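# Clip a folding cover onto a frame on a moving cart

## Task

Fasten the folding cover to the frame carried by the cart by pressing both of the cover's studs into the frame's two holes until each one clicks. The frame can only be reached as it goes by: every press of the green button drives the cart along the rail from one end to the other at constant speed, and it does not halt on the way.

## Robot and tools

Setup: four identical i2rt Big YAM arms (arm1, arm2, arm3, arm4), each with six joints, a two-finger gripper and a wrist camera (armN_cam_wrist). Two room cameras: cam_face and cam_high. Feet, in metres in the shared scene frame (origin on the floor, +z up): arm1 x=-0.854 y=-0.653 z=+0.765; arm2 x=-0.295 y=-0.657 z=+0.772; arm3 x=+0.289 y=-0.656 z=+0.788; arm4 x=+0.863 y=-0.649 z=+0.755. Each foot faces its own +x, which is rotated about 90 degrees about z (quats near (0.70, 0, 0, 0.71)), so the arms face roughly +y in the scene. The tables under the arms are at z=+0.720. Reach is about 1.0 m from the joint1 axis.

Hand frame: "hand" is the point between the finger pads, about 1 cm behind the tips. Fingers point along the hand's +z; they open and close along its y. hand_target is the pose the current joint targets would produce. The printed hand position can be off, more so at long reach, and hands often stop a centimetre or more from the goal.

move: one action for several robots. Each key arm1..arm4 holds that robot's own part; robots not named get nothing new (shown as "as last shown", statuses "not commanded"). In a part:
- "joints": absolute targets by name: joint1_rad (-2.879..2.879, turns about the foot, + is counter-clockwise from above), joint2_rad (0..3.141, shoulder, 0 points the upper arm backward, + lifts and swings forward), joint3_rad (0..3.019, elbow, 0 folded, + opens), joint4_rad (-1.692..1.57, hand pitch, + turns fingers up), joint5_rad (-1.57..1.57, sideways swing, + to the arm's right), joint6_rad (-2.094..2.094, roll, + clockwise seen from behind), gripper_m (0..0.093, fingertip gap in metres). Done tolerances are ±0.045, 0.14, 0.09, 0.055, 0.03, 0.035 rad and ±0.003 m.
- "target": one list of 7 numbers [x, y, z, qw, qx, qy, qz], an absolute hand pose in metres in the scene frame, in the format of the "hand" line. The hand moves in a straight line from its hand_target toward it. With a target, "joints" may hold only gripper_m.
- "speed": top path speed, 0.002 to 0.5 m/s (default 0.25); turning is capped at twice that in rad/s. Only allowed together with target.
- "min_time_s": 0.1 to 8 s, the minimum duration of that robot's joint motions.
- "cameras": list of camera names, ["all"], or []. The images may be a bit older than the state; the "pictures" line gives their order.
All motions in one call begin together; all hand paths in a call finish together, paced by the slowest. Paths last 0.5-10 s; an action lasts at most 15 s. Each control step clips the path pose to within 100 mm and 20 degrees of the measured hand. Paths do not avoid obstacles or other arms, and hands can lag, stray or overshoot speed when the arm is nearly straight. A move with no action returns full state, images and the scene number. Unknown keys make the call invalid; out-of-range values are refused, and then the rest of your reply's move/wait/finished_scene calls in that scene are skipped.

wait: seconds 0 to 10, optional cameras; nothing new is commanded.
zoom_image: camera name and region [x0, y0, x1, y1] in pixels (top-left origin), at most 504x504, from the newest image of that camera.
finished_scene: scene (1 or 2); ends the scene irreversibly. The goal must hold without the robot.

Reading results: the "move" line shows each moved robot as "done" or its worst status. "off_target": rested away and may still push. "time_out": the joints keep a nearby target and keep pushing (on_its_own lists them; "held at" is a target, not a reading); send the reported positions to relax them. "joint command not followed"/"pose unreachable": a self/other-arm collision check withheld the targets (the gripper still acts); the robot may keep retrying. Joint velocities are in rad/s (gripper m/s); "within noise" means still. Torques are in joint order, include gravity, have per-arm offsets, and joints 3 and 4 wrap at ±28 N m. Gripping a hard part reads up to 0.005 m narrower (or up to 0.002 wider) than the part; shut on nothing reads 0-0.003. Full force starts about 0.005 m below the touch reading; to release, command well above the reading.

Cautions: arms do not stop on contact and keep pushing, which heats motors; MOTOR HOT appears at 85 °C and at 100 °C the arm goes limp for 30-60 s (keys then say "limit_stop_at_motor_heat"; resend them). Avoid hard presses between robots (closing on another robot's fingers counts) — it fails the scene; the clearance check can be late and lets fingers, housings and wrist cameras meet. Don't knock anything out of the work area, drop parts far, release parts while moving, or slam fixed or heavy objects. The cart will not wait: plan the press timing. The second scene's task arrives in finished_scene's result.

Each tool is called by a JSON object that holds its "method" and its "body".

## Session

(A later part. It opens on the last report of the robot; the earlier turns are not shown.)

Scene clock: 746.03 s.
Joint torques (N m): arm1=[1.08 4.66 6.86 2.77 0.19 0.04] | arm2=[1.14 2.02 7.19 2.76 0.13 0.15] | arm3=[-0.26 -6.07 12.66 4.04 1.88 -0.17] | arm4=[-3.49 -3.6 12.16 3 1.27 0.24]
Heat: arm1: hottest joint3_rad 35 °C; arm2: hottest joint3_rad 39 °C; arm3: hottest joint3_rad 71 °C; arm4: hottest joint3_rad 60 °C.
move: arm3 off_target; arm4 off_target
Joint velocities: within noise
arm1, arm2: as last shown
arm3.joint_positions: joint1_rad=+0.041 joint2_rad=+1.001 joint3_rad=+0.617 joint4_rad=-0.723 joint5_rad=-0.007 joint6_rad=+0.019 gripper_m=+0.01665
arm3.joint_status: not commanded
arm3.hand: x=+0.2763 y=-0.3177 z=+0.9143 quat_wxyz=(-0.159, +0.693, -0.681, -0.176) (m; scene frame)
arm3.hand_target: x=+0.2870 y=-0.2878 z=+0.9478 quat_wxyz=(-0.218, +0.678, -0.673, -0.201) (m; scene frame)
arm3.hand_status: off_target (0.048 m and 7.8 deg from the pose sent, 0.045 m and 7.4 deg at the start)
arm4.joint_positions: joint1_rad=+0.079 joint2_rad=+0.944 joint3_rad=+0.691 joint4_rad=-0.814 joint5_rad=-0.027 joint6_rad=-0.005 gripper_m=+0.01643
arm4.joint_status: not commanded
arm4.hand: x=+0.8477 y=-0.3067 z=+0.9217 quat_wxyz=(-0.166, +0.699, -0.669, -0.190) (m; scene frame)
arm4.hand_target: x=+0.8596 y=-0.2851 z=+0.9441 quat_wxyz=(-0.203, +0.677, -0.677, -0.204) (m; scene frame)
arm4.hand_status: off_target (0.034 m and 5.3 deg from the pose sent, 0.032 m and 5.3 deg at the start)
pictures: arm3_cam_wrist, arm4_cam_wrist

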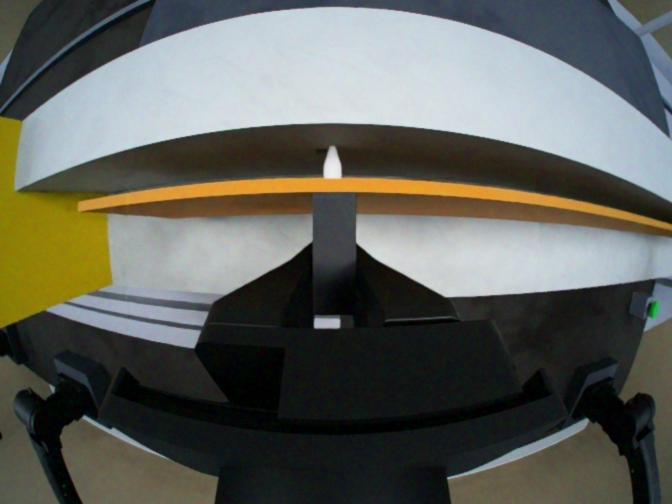

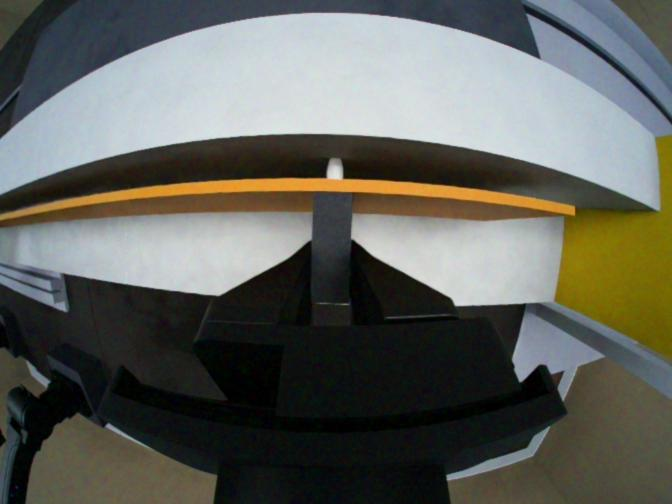

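{"method": "move", "body": {"arm3": {"target": [0.245, -0.29, 0.937, -0.2189, 0.6778, -0.6724, -0.2017], "speed": 0.022}, "arm4": {"target": [0.8175, -0.286, 0.9435, -0.2038, 0.6771, -0.6771, -0.2038], "speed": 0.022}, "cameras": ["arm3_cam_wrist", "arm4_cam_wrist"]}}

{"method": "zoom_image", "body": {"camera": "arm3_cam_wrist", "region": [260, 90, 480, 210]}}

{"method": "zoom_image", "body": {"camera": "arm4_cam_wrist", "region": [260, 90, 480, 210]}}

{"method": "move", "body": {"arm3": {"target": [0.232, -0.284, 0.933, -0.2189, 0.6778, -0.6724, -0.2017], "speed": 0.01}, "arm4": {"target": [0.8045, -0.282, 0.9435, -0.2038, 0.6771, -0.6771, -0.2038], "speed": 0.01}, "cameras": ["arm3_cam_wrist", "arm4_cam_wrist"]}}

{"method": "zoom_image", "body": {"camera": "arm3_cam_wrist", "region": [260, 90, 480, 210]}}

{"method": "zoom_image", "body": {"camera": "arm4_cam_wrist", "region": [260, 90, 480, 210]}}

Scene clock: 754.83 s.
Joint torques (N m): arm1=[1.03 4.6 6.86 2.77 0.19 0.04] | arm2=[1.38 1.73 7.06 2.67 0.12 0.13] | arm3=[-3.43 -6.12 11.25 3.43 3.33 -0.37] | arm4=[-6.07 -4.48 12.42 1.59 2.72 0.02]
Heat: arm1: hottest joint3_rad 35 °C; arm2: hottest joint3_rad 39 °C; arm3: hottest joint3_rad 69 °C; arm4: hottest joint3_rad 59 °C.
move: arm3 off_target; arm4 off_target
Joint velocities: within noise
arm1, arm2: as last shown
arm3.joint_positions: joint1_rad=+0.236 joint2_rad=+1.004 joint3_rad=+0.619 joint4_rad=-0.692 joint5_rad=+0.050 joint6_rad=+0.180 gripper_m=+0.01672
arm3.joint_status: not commanded
arm3.hand: x=+0.2187 y=-0.3174 z=+0.9180 quat_wxyz=(-0.157, +0.697, -0.671, -0.198) (m; scene frame)
arm3.hand_target: x=+0.2447 y=-0.2930 z=+0.9391 quat_wxyz=(-0.219, +0.677, -0.674, -0.200) (m; scene frame)
arm3.hand_status: off_target (0.042 m and 7.4 deg from the pose sent, 0.048 m and 7.8 deg at the start)
arm4.joint_positions: joint1_rad=+0.274 joint2_rad=+0.960 joint3_rad=+0.691 joint4_rad=-0.786 joint5_rad=+0.028 joint6_rad=+0.153 gripper_m=+0.01679
arm4.joint_status: not commanded
arm4.hand: x=+0.7893 y=-0.3077 z=+0.9201 quat_wxyz=(-0.156, +0.705, -0.660, -0.206) (m; scene frame)
arm4.hand_target: x=+0.8166 y=-0.2888 z=+0.9433 quat_wxyz=(-0.203, +0.676, -0.679, -0.203) (m; scene frame)
arm4.hand_status: off_target (0.043 m and 6.7 deg from the pose sent, 0.043 m and 5.3 deg at the start)
pictures: arm3_cam_wrist, arm4_cam_wrist

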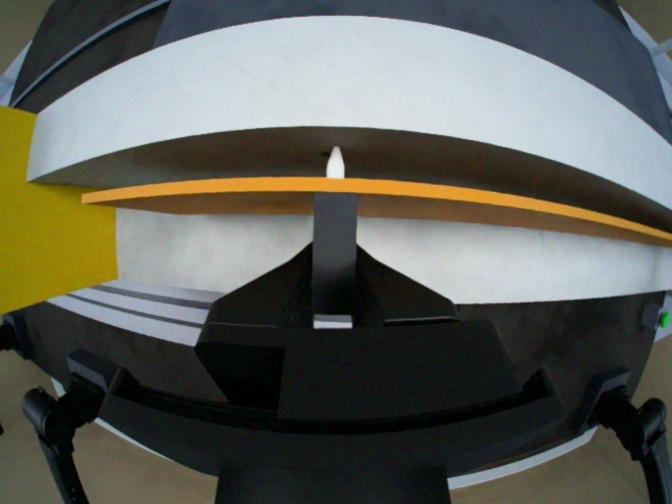

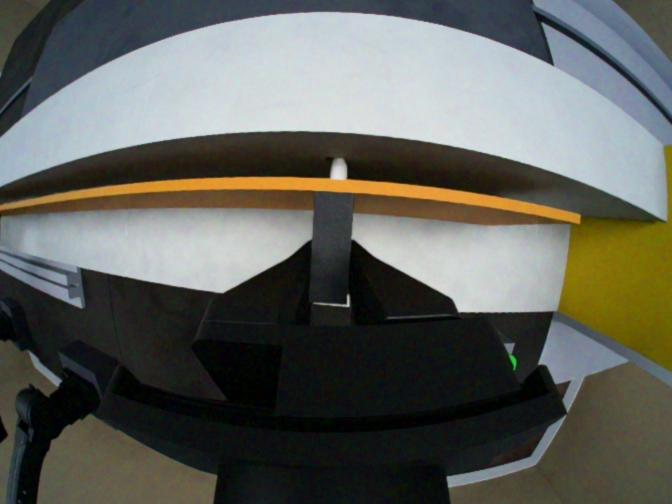

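Scaled by 2.291 from the camera's 672x504 image, which has a finer 960x720 frame.

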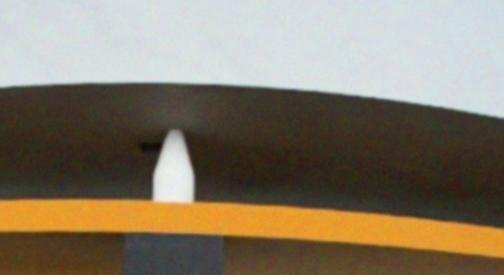

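Scaled by 2.291 from the camera's 672x504 image, which has a finer 960x720 frame.

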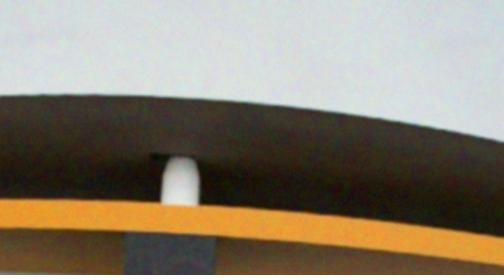

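Scene clock: 757.07 s.
Joint torques (N m): arm1=[1.03 4.66 6.87 2.77 0.19 0.04] | arm2=[0.73 1.38 7.05 2.76 0.14 0.13] | arm3=[-4.48 -5.6 11.75 3.52 3.32 -0.41] | arm4=[-6.18 -3.37 12.85 1.51 2.95 -0.01]
Heat: arm1: hottest joint3_rad 35 °C; arm2: hottest joint3_rad 39 °C; arm3: hottest joint3_rad 69 °C; arm4: hottest joint3_rad 58 °C.
move: arm3 off_target; arm4 off_target
Joint velocities: within noise
arm1, arm2: as last shown
arm3.joint_positions: joint1_rad=+0.291 joint2_rad=+1.024 joint3_rad=+0.619 joint4_rad=-0.678 joint5_rad=+0.073 joint6_rad=+0.219 gripper_m=+0.01672
arm3.joint_status: not commanded
arm3.hand: x=+0.2031 y=-0.3180 z=+0.9134 quat_wxyz=(-0.156, +0.701, -0.668, -0.196) (m; scene frame)
arm3.hand_target: x=+0.2310 y=-0.2890 z=+0.9338 quat_wxyz=(-0.217, +0.678, -0.674, -0.199) (m; scene frame)
arm3.hand_status: off_target (0.049 m and 7.7 deg from the pose sent, 0.039 m and 7.4 deg at the start)
arm4.joint_positions: joint1_rad=+0.323 joint2_rad=+0.969 joint3_rad=+0.695 joint4_rad=-0.779 joint5_rad=+0.045 joint6_rad=+0.193 gripper_m=+0.01679
arm4.joint_status: not commanded
arm4.hand: x=+0.7745 y=-0.3077 z=+0.9204 quat_wxyz=(-0.155, +0.707, -0.658, -0.210) (m; scene frame)
arm4.hand_target: x=+0.8035 y=-0.2851 z=+0.9445 quat_wxyz=(-0.204, +0.677, -0.677, -0.204) (m; scene frame)
arm4.hand_status: off_target (0.046 m and 7.0 deg from the pose sent, 0.038 m and 6.7 deg at the start)
pictures: arm3_cam_wrist, arm4_cam_wrist

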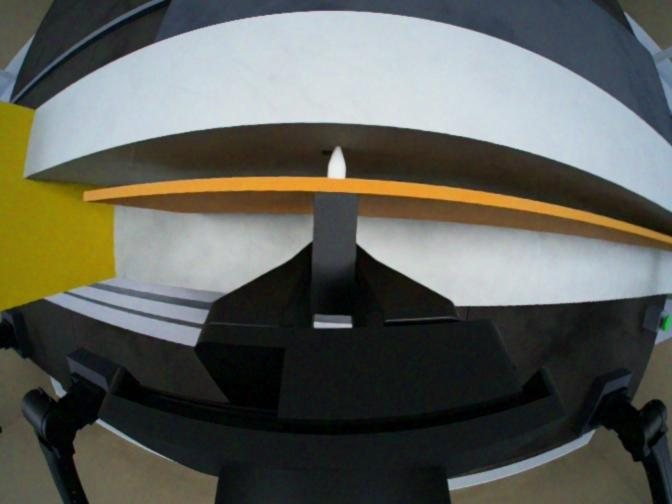

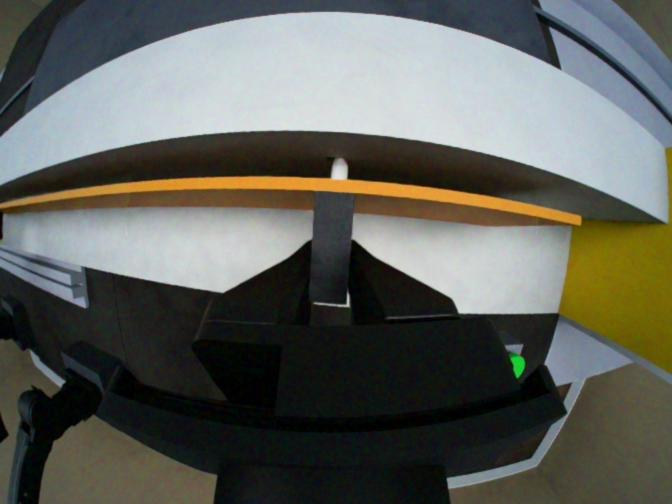

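Scaled by 2.291 from the camera's 672x504 image, which has a finer 960x720 frame.

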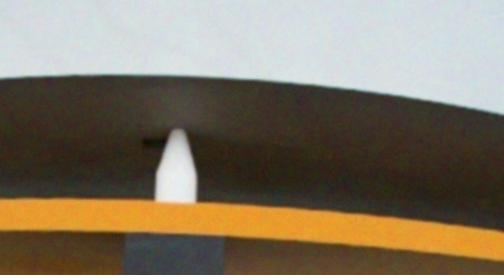

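Scaled by 2.291 from the camera's 672x504 image, which has a finer 960x720 frame.

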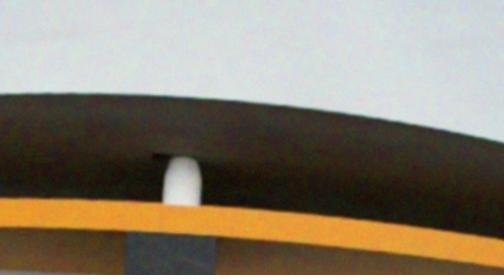

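{"method": "move", "body": {"arm3": {"target": [0.18, -0.293, 0.92, -0.2189, 0.6778, -0.6724, -0.2017], "speed": 0.024}, "arm4": {"target": [0.753, -0.286, 0.944, -0.2038, 0.6771, -0.6771, -0.2038], "speed": 0.024}, "cameras": ["arm3_cam_wrist", "arm4_cam_wrist"]}}

{"method": "zoom_image", "body": {"camera": "arm3_cam_wrist", "region": [260, 90, 480, 210]}}

{"method": "move", "body": {"arm3": {"target": [0.1665, -0.286, 0.915, -0.2189, 0.6778, -0.6724, -0.2017], "speed": 0.009}, "arm4": {"target": [0.7395, -0.278, 0.944, -0.2038, 0.6771, -0.6771, -0.2038], "speed": 0.009}, "cameras": ["arm3_cam_wrist", "arm4_cam_wrist"]}}

{"method": "zoom_image", "body": {"camera": "arm3_cam_wrist", "region": [260, 90, 480, 210]}}

{"method": "zoom_image", "body": {"camera": "arm4_cam_wrist", "region": [260, 90, 480, 210]}}

Scene clock: 761.33 s.
Joint torques (N m): arm1=[1.08 4.72 6.87 2.78 0.19 0.04] | arm2=[1.14 1.49 7.17 2.71 0.11 0.15] | arm3=[-1.26 -6.89 11.1 2.54 2.21 -0.11] | arm4=[-3.25 -4.07 13.64 0.77 1.87 -0.02]
Heat: arm1: hottest joint3_rad 35 °C; arm2: hottest joint3_rad 39 °C; arm3: hottest joint3_rad 67 °C; arm4: hottest joint3_rad 58 °C.
move: arm3 off_target; arm4 off_target
Joint velocities: within noise
arm1, arm2: as last shown
arm3.joint_positions: joint1_rad=+0.431 joint2_rad=+1.093 joint3_rad=+0.619 joint4_rad=-0.617 joint5_rad=+0.197 joint6_rad=+0.338 gripper_m=+0.01667
arm3.joint_status: not commanded
arm3.hand: x=+0.1717 y=-0.3144 z=+0.9002 quat_wxyz=(-0.184, +0.695, -0.670, -0.187) (m; scene frame)
arm3.hand_target: x=+0.1809 y=-0.2942 z=+0.9206 quat_wxyz=(-0.220, +0.677, -0.673, -0.201) (m; scene frame)
arm3.hand_status: off_target (0.030 m and 4.8 deg from the pose sent, 0.035 m and 7.7 deg at the start)
arm4.joint_positions: joint1_rad=+0.461 joint2_rad=+1.006 joint3_rad=+0.712 joint4_rad=-0.771 joint5_rad=+0.168 joint6_rad=+0.336 gripper_m=+0.01639
arm4.joint_status: not commanded
arm4.hand: x=+0.7447 y=-0.3081 z=+0.9192 quat_wxyz=(-0.176, +0.694, -0.670, -0.199) (m; scene frame)
arm4.hand_target: x=+0.7536 y=-0.2879 z=+0.9428 quat_wxyz=(-0.204, +0.678, -0.677, -0.202) (m; scene frame)
arm4.hand_status: off_target (0.034 m and 3.8 deg from the pose sent, 0.039 m and 7.0 deg at the start)
pictures: arm3_cam_wrist, arm4_cam_wrist

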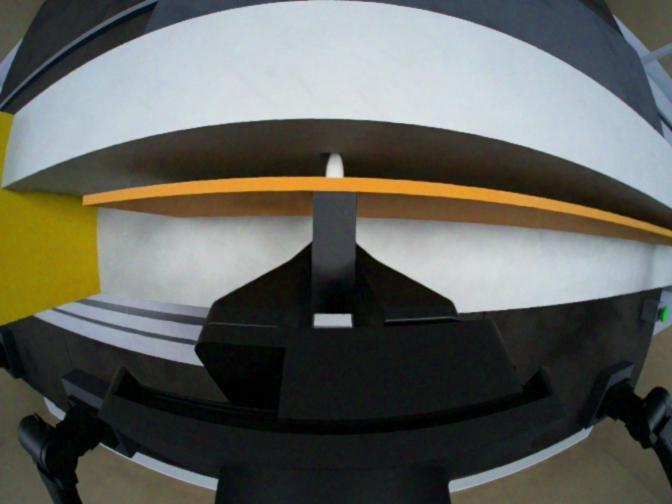

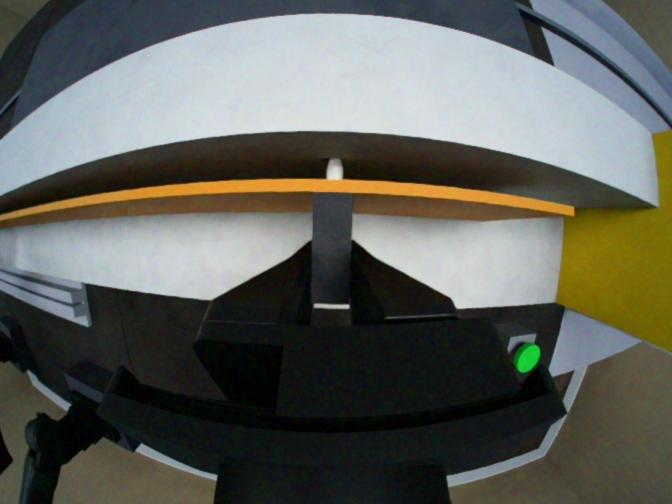

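Scaled by 2.291 from the camera's 672x504 image, which has a finer 960x720 frame.

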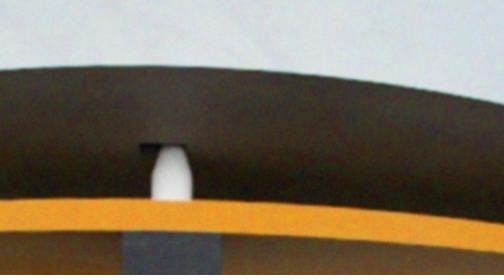

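Scene clock: 763.80 s.
Joint torques (N m): arm1=[1.14 4.66 6.86 2.77 0.19 0.04] | arm2=[1.44 1.61 7.21 2.69 0.13 0.14] | arm3=[-2.55 -5.66 12.3 2.15 2.12 -0.19] | arm4=[-4.6 -3.19 14 1.22 2.04 -0.04]
Heat: arm1: hottest joint3_rad 35 °C; arm2: hottest joint3_rad 39 °C; arm3: hottest joint3_rad 67 °C; arm4: hottest joint3_rad 59 °C.
move: arm3 off_target; arm4 off_target
Joint velocities: within noise
arm1, arm2: as last shown
arm3.joint_positions: joint1_rad=+0.478 joint2_rad=+1.110 joint3_rad=+0.619 joint4_rad=-0.591 joint5_rad=+0.214 joint6_rad=+0.377 gripper_m=+0.01667
arm3.joint_status: not commanded
arm3.hand: x=+0.1558 y=-0.3146 z=+0.8981 quat_wxyz=(-0.185, +0.695, -0.667, -0.195) (m; scene frame)
arm3.hand_target: x=+0.1667 y=-0.2885 z=+0.9152 quat_wxyz=(-0.219, +0.678, -0.673, -0.201) (m; scene frame)
arm3.hand_status: off_target (0.035 m and 4.5 deg from the pose sent, 0.032 m and 4.8 deg at the start)
arm4.joint_positions: joint1_rad=+0.507 joint2_rad=+1.032 joint3_rad=+0.734 joint4_rad=-0.777 joint5_rad=+0.178 joint6_rad=+0.376 gripper_m=+0.01639
arm4.joint_status: not commanded
arm4.hand: x=+0.7279 y=-0.3074 z=+0.9202 quat_wxyz=(-0.170, +0.696, -0.669, -0.200) (m; scene frame)
arm4.hand_target: x=+0.7394 y=-0.2802 z=+0.9451 quat_wxyz=(-0.204, +0.676, -0.677, -0.205) (m; scene frame)
arm4.hand_status: off_target (0.040 m and 4.5 deg from the pose sent, 0.039 m and 3.8 deg at the start)
pictures: arm3_cam_wrist, arm4_cam_wrist

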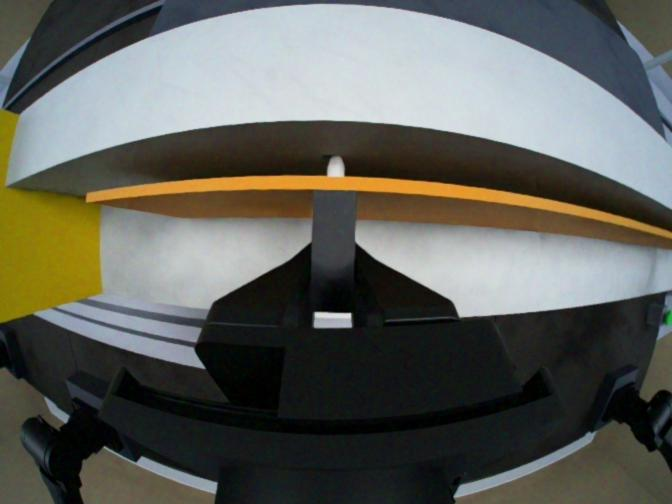

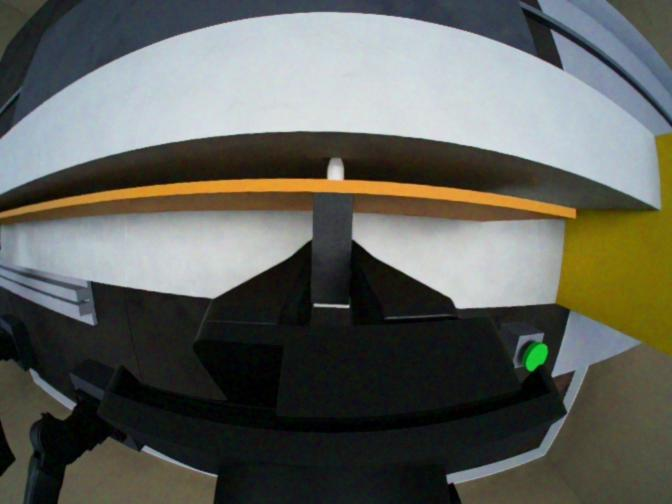

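Scaled by 2.291 from the camera's 672x504 image, which has a finer 960x720 frame.

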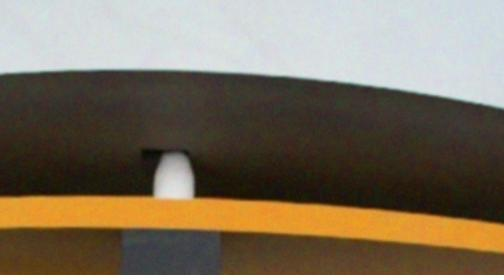

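Scaled by 2.291 from the camera's 672x504 image, which has a finer 960x720 frame.

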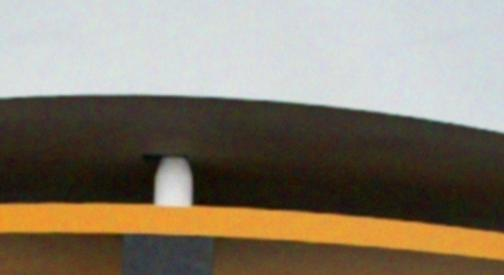

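{"method": "move", "body": {"arm3": {"target": [0.1348, -0.288, 0.916, -0.2189, 0.6778, -0.6724, -0.2017], "speed": 0.016}, "arm4": {"target": [0.7078, -0.28, 0.944, -0.2038, 0.6771, -0.6771, -0.2038], "speed": 0.016}, "cameras": ["arm3_cam_wrist", "arm4_cam_wrist"]}}

{"method": "zoom_image", "body": {"camera": "arm3_cam_wrist", "region": [260, 90, 480, 210]}}

{"method": "move", "body": {"arm3": {"target": [0.1208, -0.262, 0.916, -0.2189, 0.6778, -0.6724, -0.2017], "speed": 0.0145}, "arm4": {"target": [0.6938, -0.254, 0.944, -0.2038, 0.6771, -0.6771, -0.2038], "speed": 0.0145}, "cameras": ["arm3_cam_wrist", "arm4_cam_wrist"]}}

{"method": "zoom_image", "body": {"camera": "arm3_cam_wrist", "region": [260, 90, 480, 210]}}

{"method": "zoom_image", "body": {"camera": "arm4_cam_wrist", "region": [260, 90, 480, 210]}}

Scene clock: 767.83 s.
Joint torques (N m): arm1=[1.14 4.66 6.87 2.77 0.19 0.04] | arm2=[1.14 1.73 7.32 2.74 0.1 0.12] | arm3=[-2.08 -5.54 12.88 1.09 1.93 -0.14] | arm4=[-4.07 -3.66 13.61 1.05 1.96 -0.09]
Heat: arm1: hottest joint3_rad 35 °C; arm2: hottest joint3_rad 39 °C; arm3: hottest joint3_rad 66 °C; arm4: hottest joint3_rad 59 °C.
move: arm3 off_target; arm4 off_target
Joint velocities: within noise
arm1, arm2: as last shown
arm3.joint_positions: joint1_rad=+0.564 joint2_rad=+1.153 joint3_rad=+0.646 joint4_rad=-0.579 joint5_rad=+0.265 joint6_rad=+0.455 gripper_m=+0.01667
arm3.joint_status: not commanded
arm3.hand: x=+0.1281 y=-0.3130 z=+0.8989 quat_wxyz=(-0.192, +0.692, -0.667, -0.201) (m; scene frame)
arm3.hand_target: x=+0.1351 y=-0.2890 z=+0.9170 quat_wxyz=(-0.219, +0.677, -0.673, -0.203) (m; scene frame)
arm3.hand_status: off_target (0.031 m and 3.6 deg from the pose sent, 0.038 m and 4.5 deg at the start)
arm4.joint_positions: joint1_rad=+0.594 joint2_rad=+1.078 joint3_rad=+0.766 joint4_rad=-0.782 joint5_rad=+0.227 joint6_rad=+0.458 gripper_m=+0.01638
arm4.joint_status: not commanded
arm4.hand: x=+0.7002 y=-0.3074 z=+0.9205 quat_wxyz=(-0.173, +0.694, -0.671, -0.198) (m; scene frame)
arm4.hand_target: x=+0.7081 y=-0.2822 z=+0.9442 quat_wxyz=(-0.204, +0.677, -0.677, -0.204) (m; scene frame)
arm4.hand_status: off_target (0.037 m and 4.1 deg from the pose sent, 0.041 m and 4.5 deg at the start)
pictures: arm3_cam_wrist, arm4_cam_wrist

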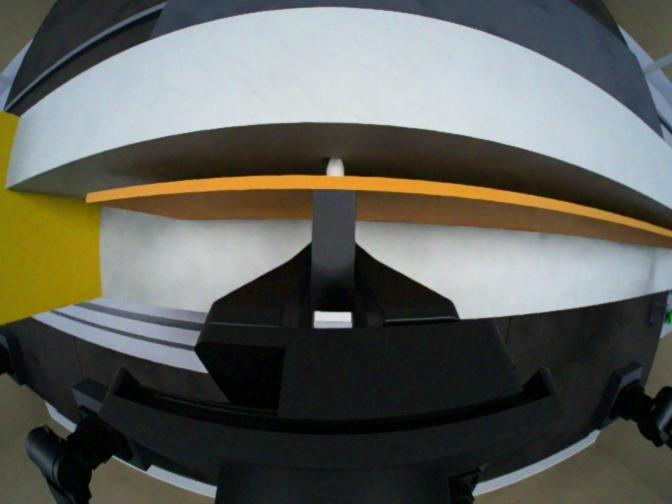

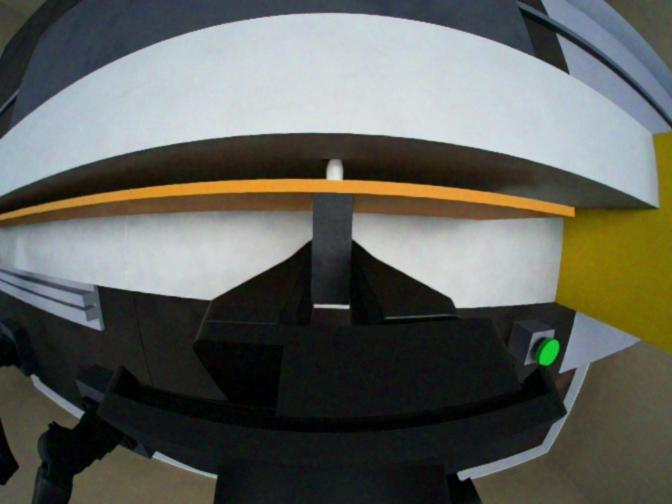

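Scaled by 2.291 from the camera's 672x504 image, which has a finer 960x720 frame.

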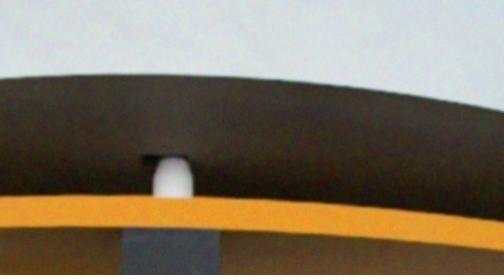

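Scene clock: 770.53 s.
Joint torques (N m): arm1=[1.08 4.66 6.86 2.78 0.19 0.04] | arm2=[0.79 1.14 7.15 2.7 0.12 0.17] | arm3=[-4.78 -4.78 13.6 2.07 1.93 -0.35] | arm4=[-6.71 -2.9 14.68 2.11 2.04 -0.34]
Heat: arm1: hottest joint3_rad 35 °C; arm2: hottest joint3_rad 39 °C; arm3: hottest joint3_rad 66 °C; arm4: hottest joint3_rad 59 °C.
move: arm3 off_target; arm4 off_target
Joint velocities: within noise
arm1.joint_positions: joint1_rad=-0.303 joint2_rad=+0.287 joint3_rad=+0.807 joint4_rad=-0.724 joint5_rad=-0.007 joint6_rad=-0.018 gripper_m=+0.04991
arm1.joint_status: not commanded
arm1.hand: x=-0.7853 y=-0.4125 z=+1.2080 quat_wxyz=(-0.508, +0.473, -0.613, -0.378) (m; scene frame)
arm1.hand_target: x=-0.7866 y=-0.4090 z=+1.2086 quat_wxyz=(-0.508, +0.470, -0.611, -0.386) (m; scene frame)
arm1.hand_status: not commanded
arm2.joint_positions: joint1_rad=-0.006 joint2_rad=+0.293 joint3_rad=+0.812 joint4_rad=-0.725 joint5_rad=-0.005 joint6_rad=-0.013 gripper_m=+0.04986
arm2.joint_status: not commanded
arm2.hand: x=-0.2919 y=-0.4053 z=+1.2164 quat_wxyz=(-0.451, +0.549, -0.547, -0.443) (m; scene frame)
arm2.hand_target: x=-0.2946 y=-0.4031 z=+1.2150 quat_wxyz=(-0.449, +0.546, -0.545, -0.451) (m; scene frame)
arm2.hand_status: not commanded
arm3.joint_positions: joint1_rad=+0.595 joint2_rad=+1.209 joint3_rad=+0.694 joint4_rad=-0.591 joint5_rad=+0.265 joint6_rad=+0.475 gripper_m=+0.01667
arm3.joint_status: not commanded
arm3.hand: x=+0.1092 y=-0.3056 z=+0.8988 quat_wxyz=(-0.185, +0.698, -0.664, -0.196) (m; scene frame)
arm3.hand_target: x=+0.1220 y=-0.2668 z=+0.9166 quat_wxyz=(-0.219, +0.678, -0.672, -0.201) (m; scene frame)
arm3.hand_status: off_target (0.048 m and 4.7 deg from the pose sent, 0.054 m and 3.6 deg at the start)
arm4.joint_positions: joint1_rad=+0.625 joint2_rad=+1.135 joint3_rad=+0.812 joint4_rad=-0.791 joint5_rad=+0.226 joint6_rad=+0.481 gripper_m=+0.01638
arm4.joint_status: not commanded
arm4.hand: x=+0.6811 y=-0.2998 z=+0.9207 quat_wxyz=(-0.165, +0.699, -0.669, -0.193) (m; scene frame)
arm4.hand_target: x=+0.6951 y=-0.2590 z=+0.9441 quat_wxyz=(-0.204, +0.677, -0.678, -0.203) (m; scene frame)
arm4.hand_status: off_target (0.053 m and 5.3 deg from the pose sent, 0.059 m and 4.1 deg at the start)
pictures: arm3_cam_wrist, arm4_cam_wrist

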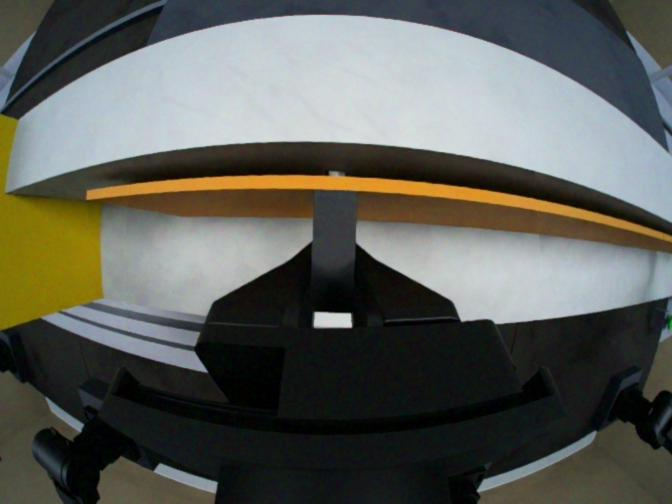

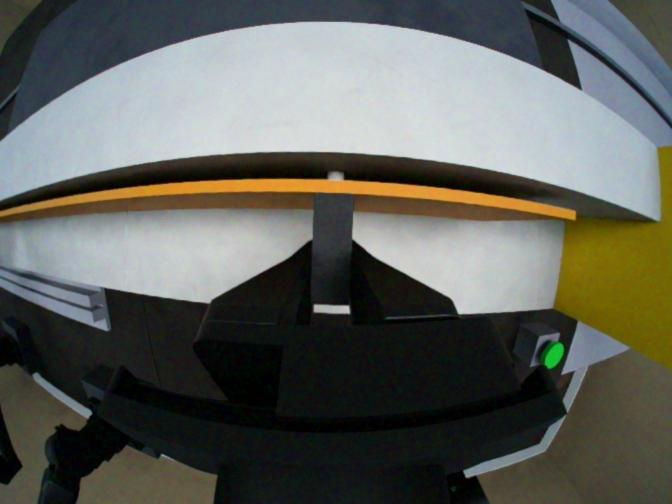

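Scaled by 2.291 from the camera's 672x504 image, which has a finer 960x720 frame.

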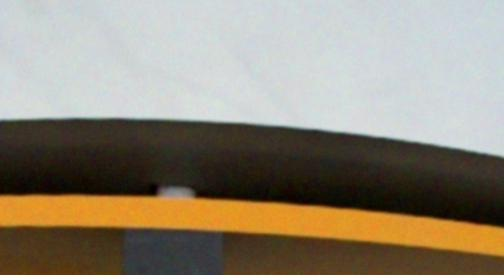

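Scaled by 2.291 from the camera's 672x504 image, which has a finer 960x720 frame.

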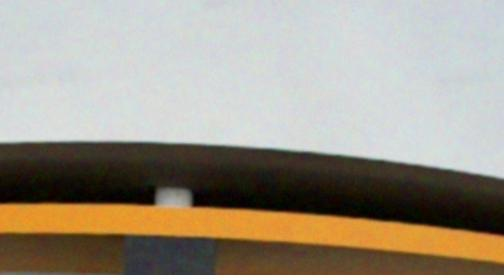

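{"method": "move", "body": {"arm3": {"target": [0.092, -0.212, 0.916, -0.2189, 0.6778, -0.6724, -0.2017], "speed": 0.028}, "arm4": {"target": [0.6645, -0.205, 0.94, -0.2038, 0.6771, -0.6771, -0.2038], "speed": 0.028}, "cameras": []}}

{"method": "move", "body": {"arm3": {"target": [0.078, -0.202, 0.916, -0.2189, 0.6778, -0.6724, -0.2017], "speed": 0.0085}, "arm4": {"target": [0.6505, -0.195, 0.938, -0.2038, 0.6771, -0.6771, -0.2038], "speed": 0.0085}, "cameras": ["arm3_cam_wrist", "arm4_cam_wrist"]}}

{"method": "zoom_image", "body": {"camera": "arm3_cam_wrist", "region": [260, 90, 480, 210]}}

{"method": "zoom_image", "body": {"camera": "arm4_cam_wrist", "region": [260, 90, 480, 210]}}

Scene clock: 774.27 s.
Joint torques (N m): arm1=[1.03 4.66 6.86 2.76 0.19 0.04] | arm2=[1.49 1.96 7.19 2.7 0.16 0.15] | arm3=[-7.77 -2.73 16.68 3.93 2.24 -0.58] | arm4=[-9.05 -1.03 16.7 4.29 2.55 -0.55]
Heat: arm1: hottest joint3_rad 35 °C; arm2: hottest joint3_rad 39 °C; arm3: hottest joint3_rad 66 °C; arm4: hottest joint3_rad 60 °C.
move: arm3 off_target; arm4 off_target
Joint velocities: within noise
arm1, arm2: as last shown
arm3.joint_positions: joint1_rad=+0.630 joint2_rad=+1.297 joint3_rad=+0.777 joint4_rad=-0.637 joint5_rad=+0.262 joint6_rad=+0.503 gripper_m=+0.01667
arm3.joint_status: not commanded
arm3.hand: x=+0.0840 y=-0.2951 z=+0.8963 quat_wxyz=(-0.173, +0.707, -0.662, -0.177) (m; scene frame)
arm3.hand_target: x=+0.0979 y=-0.2258 z=+0.9191 quat_wxyz=(-0.220, +0.677, -0.673, -0.199) (m; scene frame)
arm3.hand_status: off_target (0.086 m and 7.0 deg from the pose sent, 0.097 m and 4.7 deg at the start)
arm4.joint_positions: joint1_rad=+0.660 joint2_rad=+1.221 joint3_rad=+0.889 joint4_rad=-0.829 joint5_rad=+0.221 joint6_rad=+0.512 gripper_m=+0.01638
arm4.joint_status: not commanded
arm4.hand: x=+0.6563 y=-0.2900 z=+0.9195 quat_wxyz=(-0.152, +0.707, -0.668, -0.176) (m; scene frame)
arm4.hand_target: x=+0.6715 y=-0.2190 z=+0.9434 quat_wxyz=(-0.205, +0.675, -0.679, -0.201) (m; scene frame)
arm4.hand_status: off_target (0.088 m and 7.6 deg from the pose sent, 0.098 m and 5.3 deg at the start)
pictures: none
No camera images: "cameras" was empty.

Scene clock: 778.63 s.
Joint torques (N m): arm1=[1.03 4.66 6.86 2.78 0.19 0.04] | arm2=[0.97 1.79 7.2 2.78 0.14 0.12] | arm3=[-10.34 -3.72 16.5 3.64 2.98 -0.68] | arm4=[-10.99 -1.73 16.24 4.33 3.29 -0.67]
Heat: arm1: hottest joint3_rad 35 °C; arm2: hottest joint3_rad 39 °C; arm3: hottest joint3_rad 66 °C; arm4: hottest joint3_rad 61 °C.
move: arm3 off_target; arm4 off_target
Joint velocities: within noise
arm1, arm2: as last shown
arm3.joint_positions: joint1_rad=+0.681 joint2_rad=+1.340 joint3_rad=+0.818 joint4_rad=-0.639 joint5_rad=+0.256 joint6_rad=+0.526 gripper_m=+0.01694
arm3.joint_status: not commanded
arm3.hand: x=+0.0554 y=-0.2945 z=+0.8967 quat_wxyz=(-0.163, +0.718, -0.652, -0.182) (m; scene frame)
arm3.hand_target: x=+0.0850 y=-0.2176 z=+0.9204 quat_wxyz=(-0.221, +0.677, -0.673, -0.199) (m; scene frame)
arm3.hand_status: off_target (0.097 m and 8.5 deg from the pose sent, 0.095 m and 7.0 deg at the start)
arm4.joint_positions: joint1_rad=+0.712 joint2_rad=+1.267 joint3_rad=+0.928 joint4_rad=-0.831 joint5_rad=+0.211 joint6_rad=+0.540 gripper_m=+0.01672
arm4.joint_status: not commanded
arm4.hand: x=+0.6270 y=-0.2904 z=+0.9188 quat_wxyz=(-0.139, +0.717, -0.659, -0.179) (m; scene frame)
arm4.hand_target: x=+0.6574 y=-0.2122 z=+0.9404 quat_wxyz=(-0.204, +0.677, -0.679, -0.199) (m; scene frame)
arm4.hand_status: off_target (0.100 m and 9.3 deg from the pose sent, 0.097 m and 7.6 deg at the start)
pictures: arm3_cam_wrist, arm4_cam_wrist

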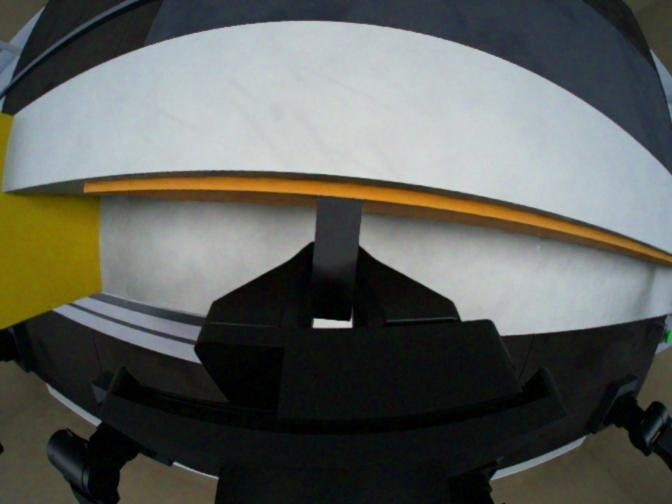

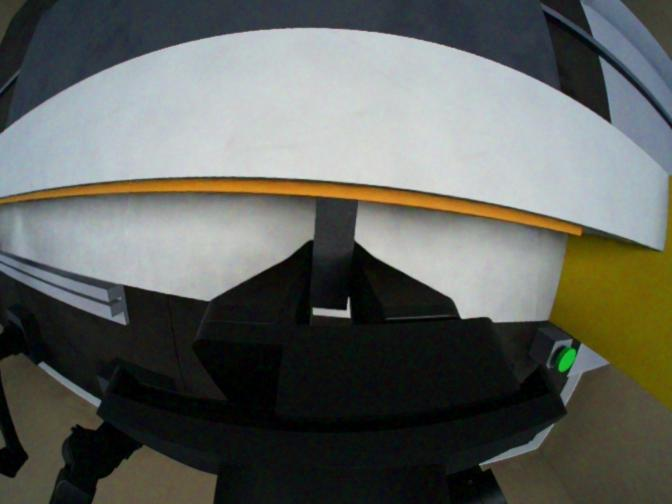

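Scaled by 2.291 from the camera's 672x504 image, which has a finer 960x720 frame.

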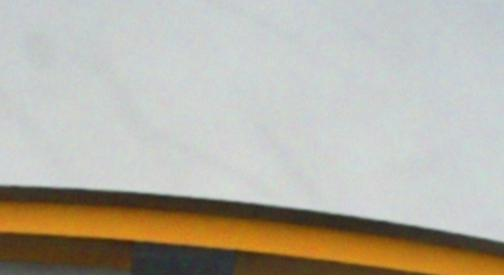

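Scaled by 2.291 from the camera's 672x504 image, which has a finer 960x720 frame.

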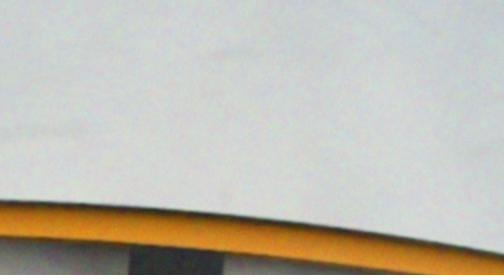

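{"method": "move", "body": {"arm3": {"target": [0.037, -0.325, 0.925, -0.2189, 0.6778, -0.6724, -0.2017], "speed": 0.036}, "arm4": {"target": [0.609, -0.318, 0.942, -0.2038, 0.6771, -0.6771, -0.2038], "speed": 0.036}, "cameras": ["arm3_cam_wrist", "arm4_cam_wrist"]}}

{"method": "zoom_image", "body": {"camera": "arm3_cam_wrist", "region": [260, 90, 480, 210]}}

{"method": "zoom_image", "body": {"camera": "arm4_cam_wrist", "region": [260, 90, 480, 210]}}

Scene clock: 783.37 s.
Joint torques (N m): arm1=[1.08 4.66 6.86 2.78 0.19 0.04] | arm2=[1.08 1.38 7.31 2.7 0.16 0.16] | arm3=[1.03 -16.62 7.88 -2.09 1.9 0.27] | arm4=[-0.15 -14.8 7.24 -1.33 1.56 0.3]
Heat: arm1: hottest joint3_rad 35 °C; arm2: hottest joint3_rad 39 °C; arm3: hottest joint3_rad 66 °C; arm4: hottest joint3_rad 60 °C.
move: arm3 off_target; arm4 off_target
Joint velocities: within noise
arm1, arm2: as last shown
arm3.joint_positions: joint1_rad=+0.802 joint2_rad=+1.367 joint3_rad=+0.829 joint4_rad=-0.599 joint5_rad=+0.401 joint6_rad=+0.691 gripper_m=+0.01663
arm3.joint_status: not commanded
arm3.hand: x=+0.0236 y=-0.3020 z=+0.9019 quat_wxyz=(-0.206, +0.681, -0.671, -0.210) (m; scene frame)
arm3.hand_target: x=+0.0381 y=-0.3170 z=+0.9233 quat_wxyz=(-0.222, +0.675, -0.673, -0.206) (m; scene frame)
arm3.hand_status: off_target (0.035 m and 1.8 deg from the pose sent, 0.046 m and 8.5 deg at the start)
arm4.joint_positions: joint1_rad=+0.841 joint2_rad=+1.291 joint3_rad=+0.936 joint4_rad=-0.782 joint5_rad=+0.379 joint6_rad=+0.698 gripper_m=+0.01628
arm4.joint_status: not commanded
arm4.hand: x=+0.5946 y=-0.2962 z=+0.9248 quat_wxyz=(-0.194, +0.682, -0.674, -0.207) (m; scene frame)
arm4.hand_target: x=+0.6101 y=-0.3112 z=+0.9411 quat_wxyz=(-0.207, +0.675, -0.677, -0.207) (m; scene frame)
arm4.hand_status: off_target (0.031 m and 1.4 deg from the pose sent, 0.040 m and 9.3 deg at the start)
pictures: arm3_cam_wrist, arm4_cam_wrist

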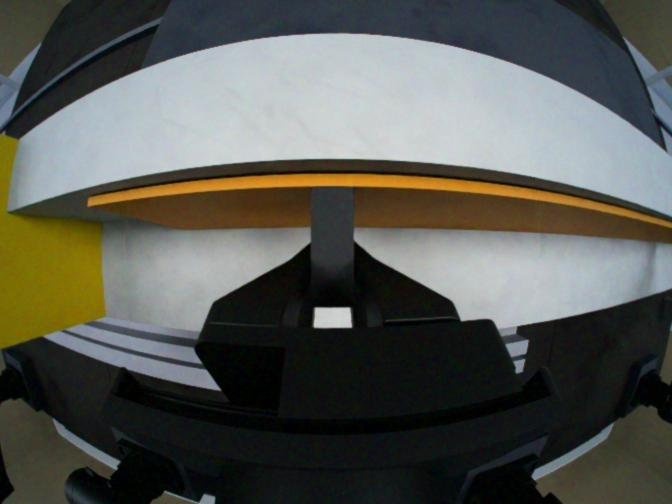

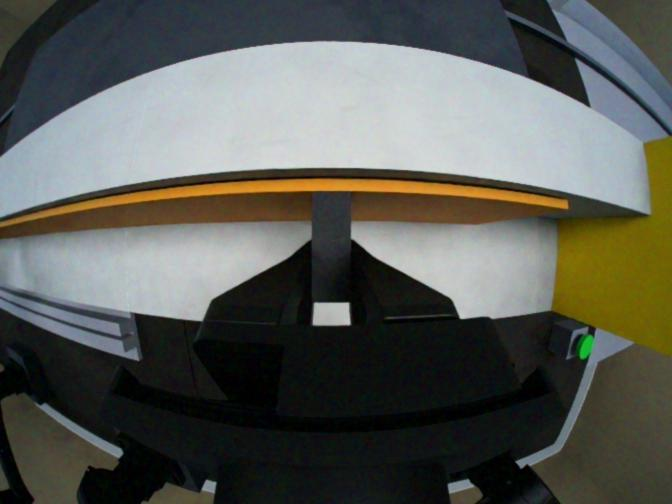

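Scaled by 2.291 from the camera's 672x504 image, which has a finer 960x720 frame.

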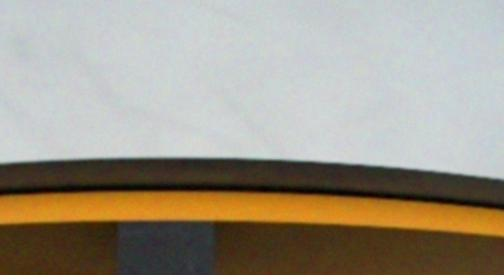

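Scaled by 2.291 from the camera's 672x504 image, which has a finer 960x720 frame.

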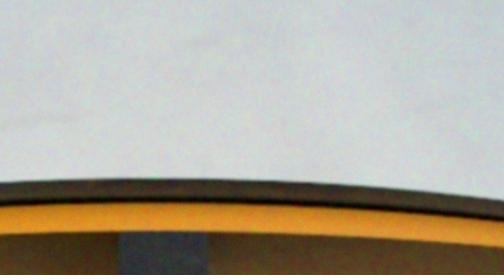

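{"method": "move", "body": {"arm3": {"target": [0.006, -0.28, 0.925, -0.2189, 0.6778, -0.6724, -0.2017], "speed": 0.026}, "arm4": {"target": [0.579, -0.274, 0.942, -0.2038, 0.6771, -0.6771, -0.2038], "speed": 0.026}, "cameras": []}}

{"method": "move", "body": {"arm3": {"target": [-0.008, -0.28, 0.923, -0.2189, 0.6778, -0.6724, -0.2017], "speed": 0.007, "joints": {"gripper_m": 0.05}}, "arm4": {"target": [0.565, -0.274, 0.94, -0.2038, 0.6771, -0.6771, -0.2038], "speed": 0.007, "joints": {"gripper_m": 0.05}}, "cameras": ["arm3_cam_wrist", "arm4_cam_wrist", "cam_face"]}}

Scene clock: 787.40 s.
Joint torques (N m): arm1=[1.03 4.66 6.86 2.78 0.19 0.04] | arm2=[0.73 1.79 7.23 2.62 0.12 0.12] | arm3=[-1.9 -11.87 11.97 -0.58 1.43 -0.15] | arm4=[-3.96 -9.47 11.92 -0.2 1.26 -0.14]
Heat: arm1: hottest joint3_rad 35 °C; arm2: hottest joint3_rad 39 °C; arm3: hottest joint3_rad 64 °C; arm4: hottest joint3_rad 59 °C.
move: arm3 off_target; arm4 off_target
Joint velocities: within noise
arm1, arm2: as last shown
arm3.joint_positions: joint1_rad=+0.842 joint2_rad=+1.428 joint3_rad=+0.900 joint4_rad=-0.642 joint5_rad=+0.401 joint6_rad=+0.722 gripper_m=+0.01662
arm3.joint_status: not commanded
arm3.hand: x=-0.0038 y=-0.3007 z=+0.9019 quat_wxyz=(-0.200, +0.688, -0.668, -0.201) (m; scene frame)
arm3.hand_target: x=+0.0032 y=-0.2839 z=+0.9241 quat_wxyz=(-0.217, +0.679, -0.672, -0.203) (m; scene frame)
arm3.hand_status: off_target (0.033 m and 2.6 deg from the pose sent, 0.036 m and 1.8 deg at the start)
arm4.joint_positions: joint1_rad=+0.878 joint2_rad=+1.349 joint3_rad=+0.993 joint4_rad=-0.800 joint5_rad=+0.373 joint6_rad=+0.728 gripper_m=+0.01627
arm4.joint_status: not commanded
arm4.hand: x=+0.5678 y=-0.2949 z=+0.9236 quat_wxyz=(-0.185, +0.688, -0.672, -0.204) (m; scene frame)
arm4.hand_target: x=+0.5773 y=-0.2785 z=+0.9410 quat_wxyz=(-0.202, +0.679, -0.676, -0.202) (m; scene frame)
arm4.hand_status: off_target (0.030 m and 2.6 deg from the pose sent, 0.032 m and 1.4 deg at the start)
pictures: none
No camera images: "cameras" was empty.

Scene clock: 789.80 s.
Joint torques (N m): arm1=[1.08 4.66 6.84 2.77 0.19 0.04] | arm2=[1.44 1.79 7.1 2.78 0.1 0.14] | arm3=[-1.55 -10.7 12.37 0.14 1.07 0.05] | arm4=[-2.26 -9.52 12.27 0.4 0.91 0.06]
Heat: arm1: hottest joint3_rad 35 °C; arm2: hottest joint3_rad 39 °C; arm3: hottest joint3_rad 64 °C; arm4: hottest joint3_rad 59 °C.
move: arm3 off_target; arm4 off_target
Joint velocities: within noise
arm1, arm2: as last shown
arm3.joint_positions: joint1_rad=+0.846 joint2_rad=+1.448 joint3_rad=+0.923 joint4_rad=-0.675 joint5_rad=+0.420 joint6_rad=+0.720 gripper_m=+0.05002
arm3.joint_status: all done
arm3.hand: x=-0.0044 y=-0.2991 z=+0.9010 quat_wxyz=(-0.209, +0.692, -0.665, -0.186) (m; scene frame)
arm3.hand_target: x=-0.0062 y=-0.2814 z=+0.9221 quat_wxyz=(-0.220, +0.679, -0.672, -0.198) (m; scene frame)
arm3.hand_status: off_target (0.029 m and 2.8 deg from the pose sent, 0.030 m and 2.6 deg at the start)
arm4.joint_positions: joint1_rad=+0.875 joint2_rad=+1.372 joint3_rad=+1.014 joint4_rad=-0.817 joint5_rad=+0.393 joint6_rad=+0.728 gripper_m=+0.05000
arm4.joint_status: all done
arm4.hand: x=+0.5680 y=-0.2888 z=+0.9229 quat_wxyz=(-0.195, +0.687, -0.673, -0.194) (m; scene frame)
arm4.hand_target: x=+0.5660 y=-0.2742 z=+0.9393 quat_wxyz=(-0.204, +0.677, -0.678, -0.203) (m; scene frame)
arm4.hand_status: off_target (0.023 m and 1.9 deg from the pose sent, 0.027 m and 2.6 deg at the start)
pictures: arm3_cam_wrist, arm4_cam_wrist, cam_face

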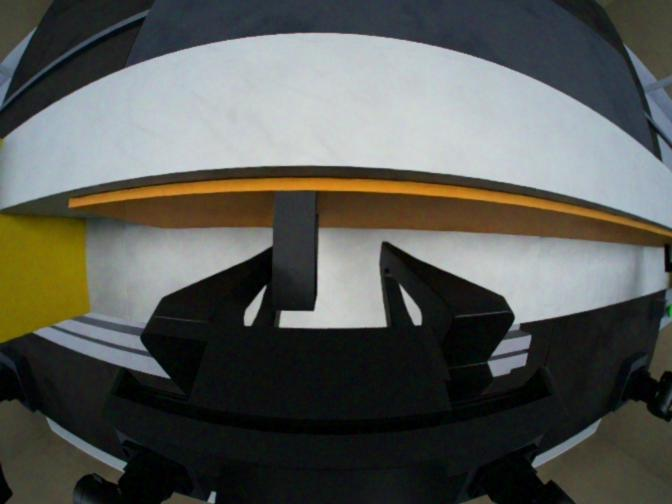

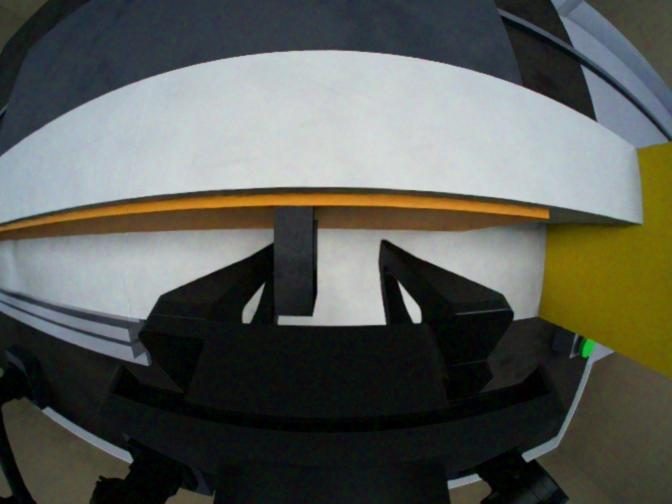

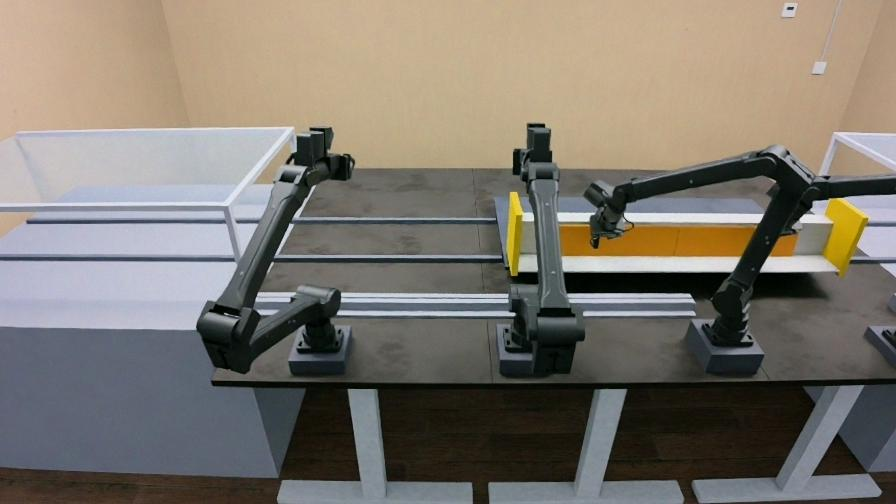

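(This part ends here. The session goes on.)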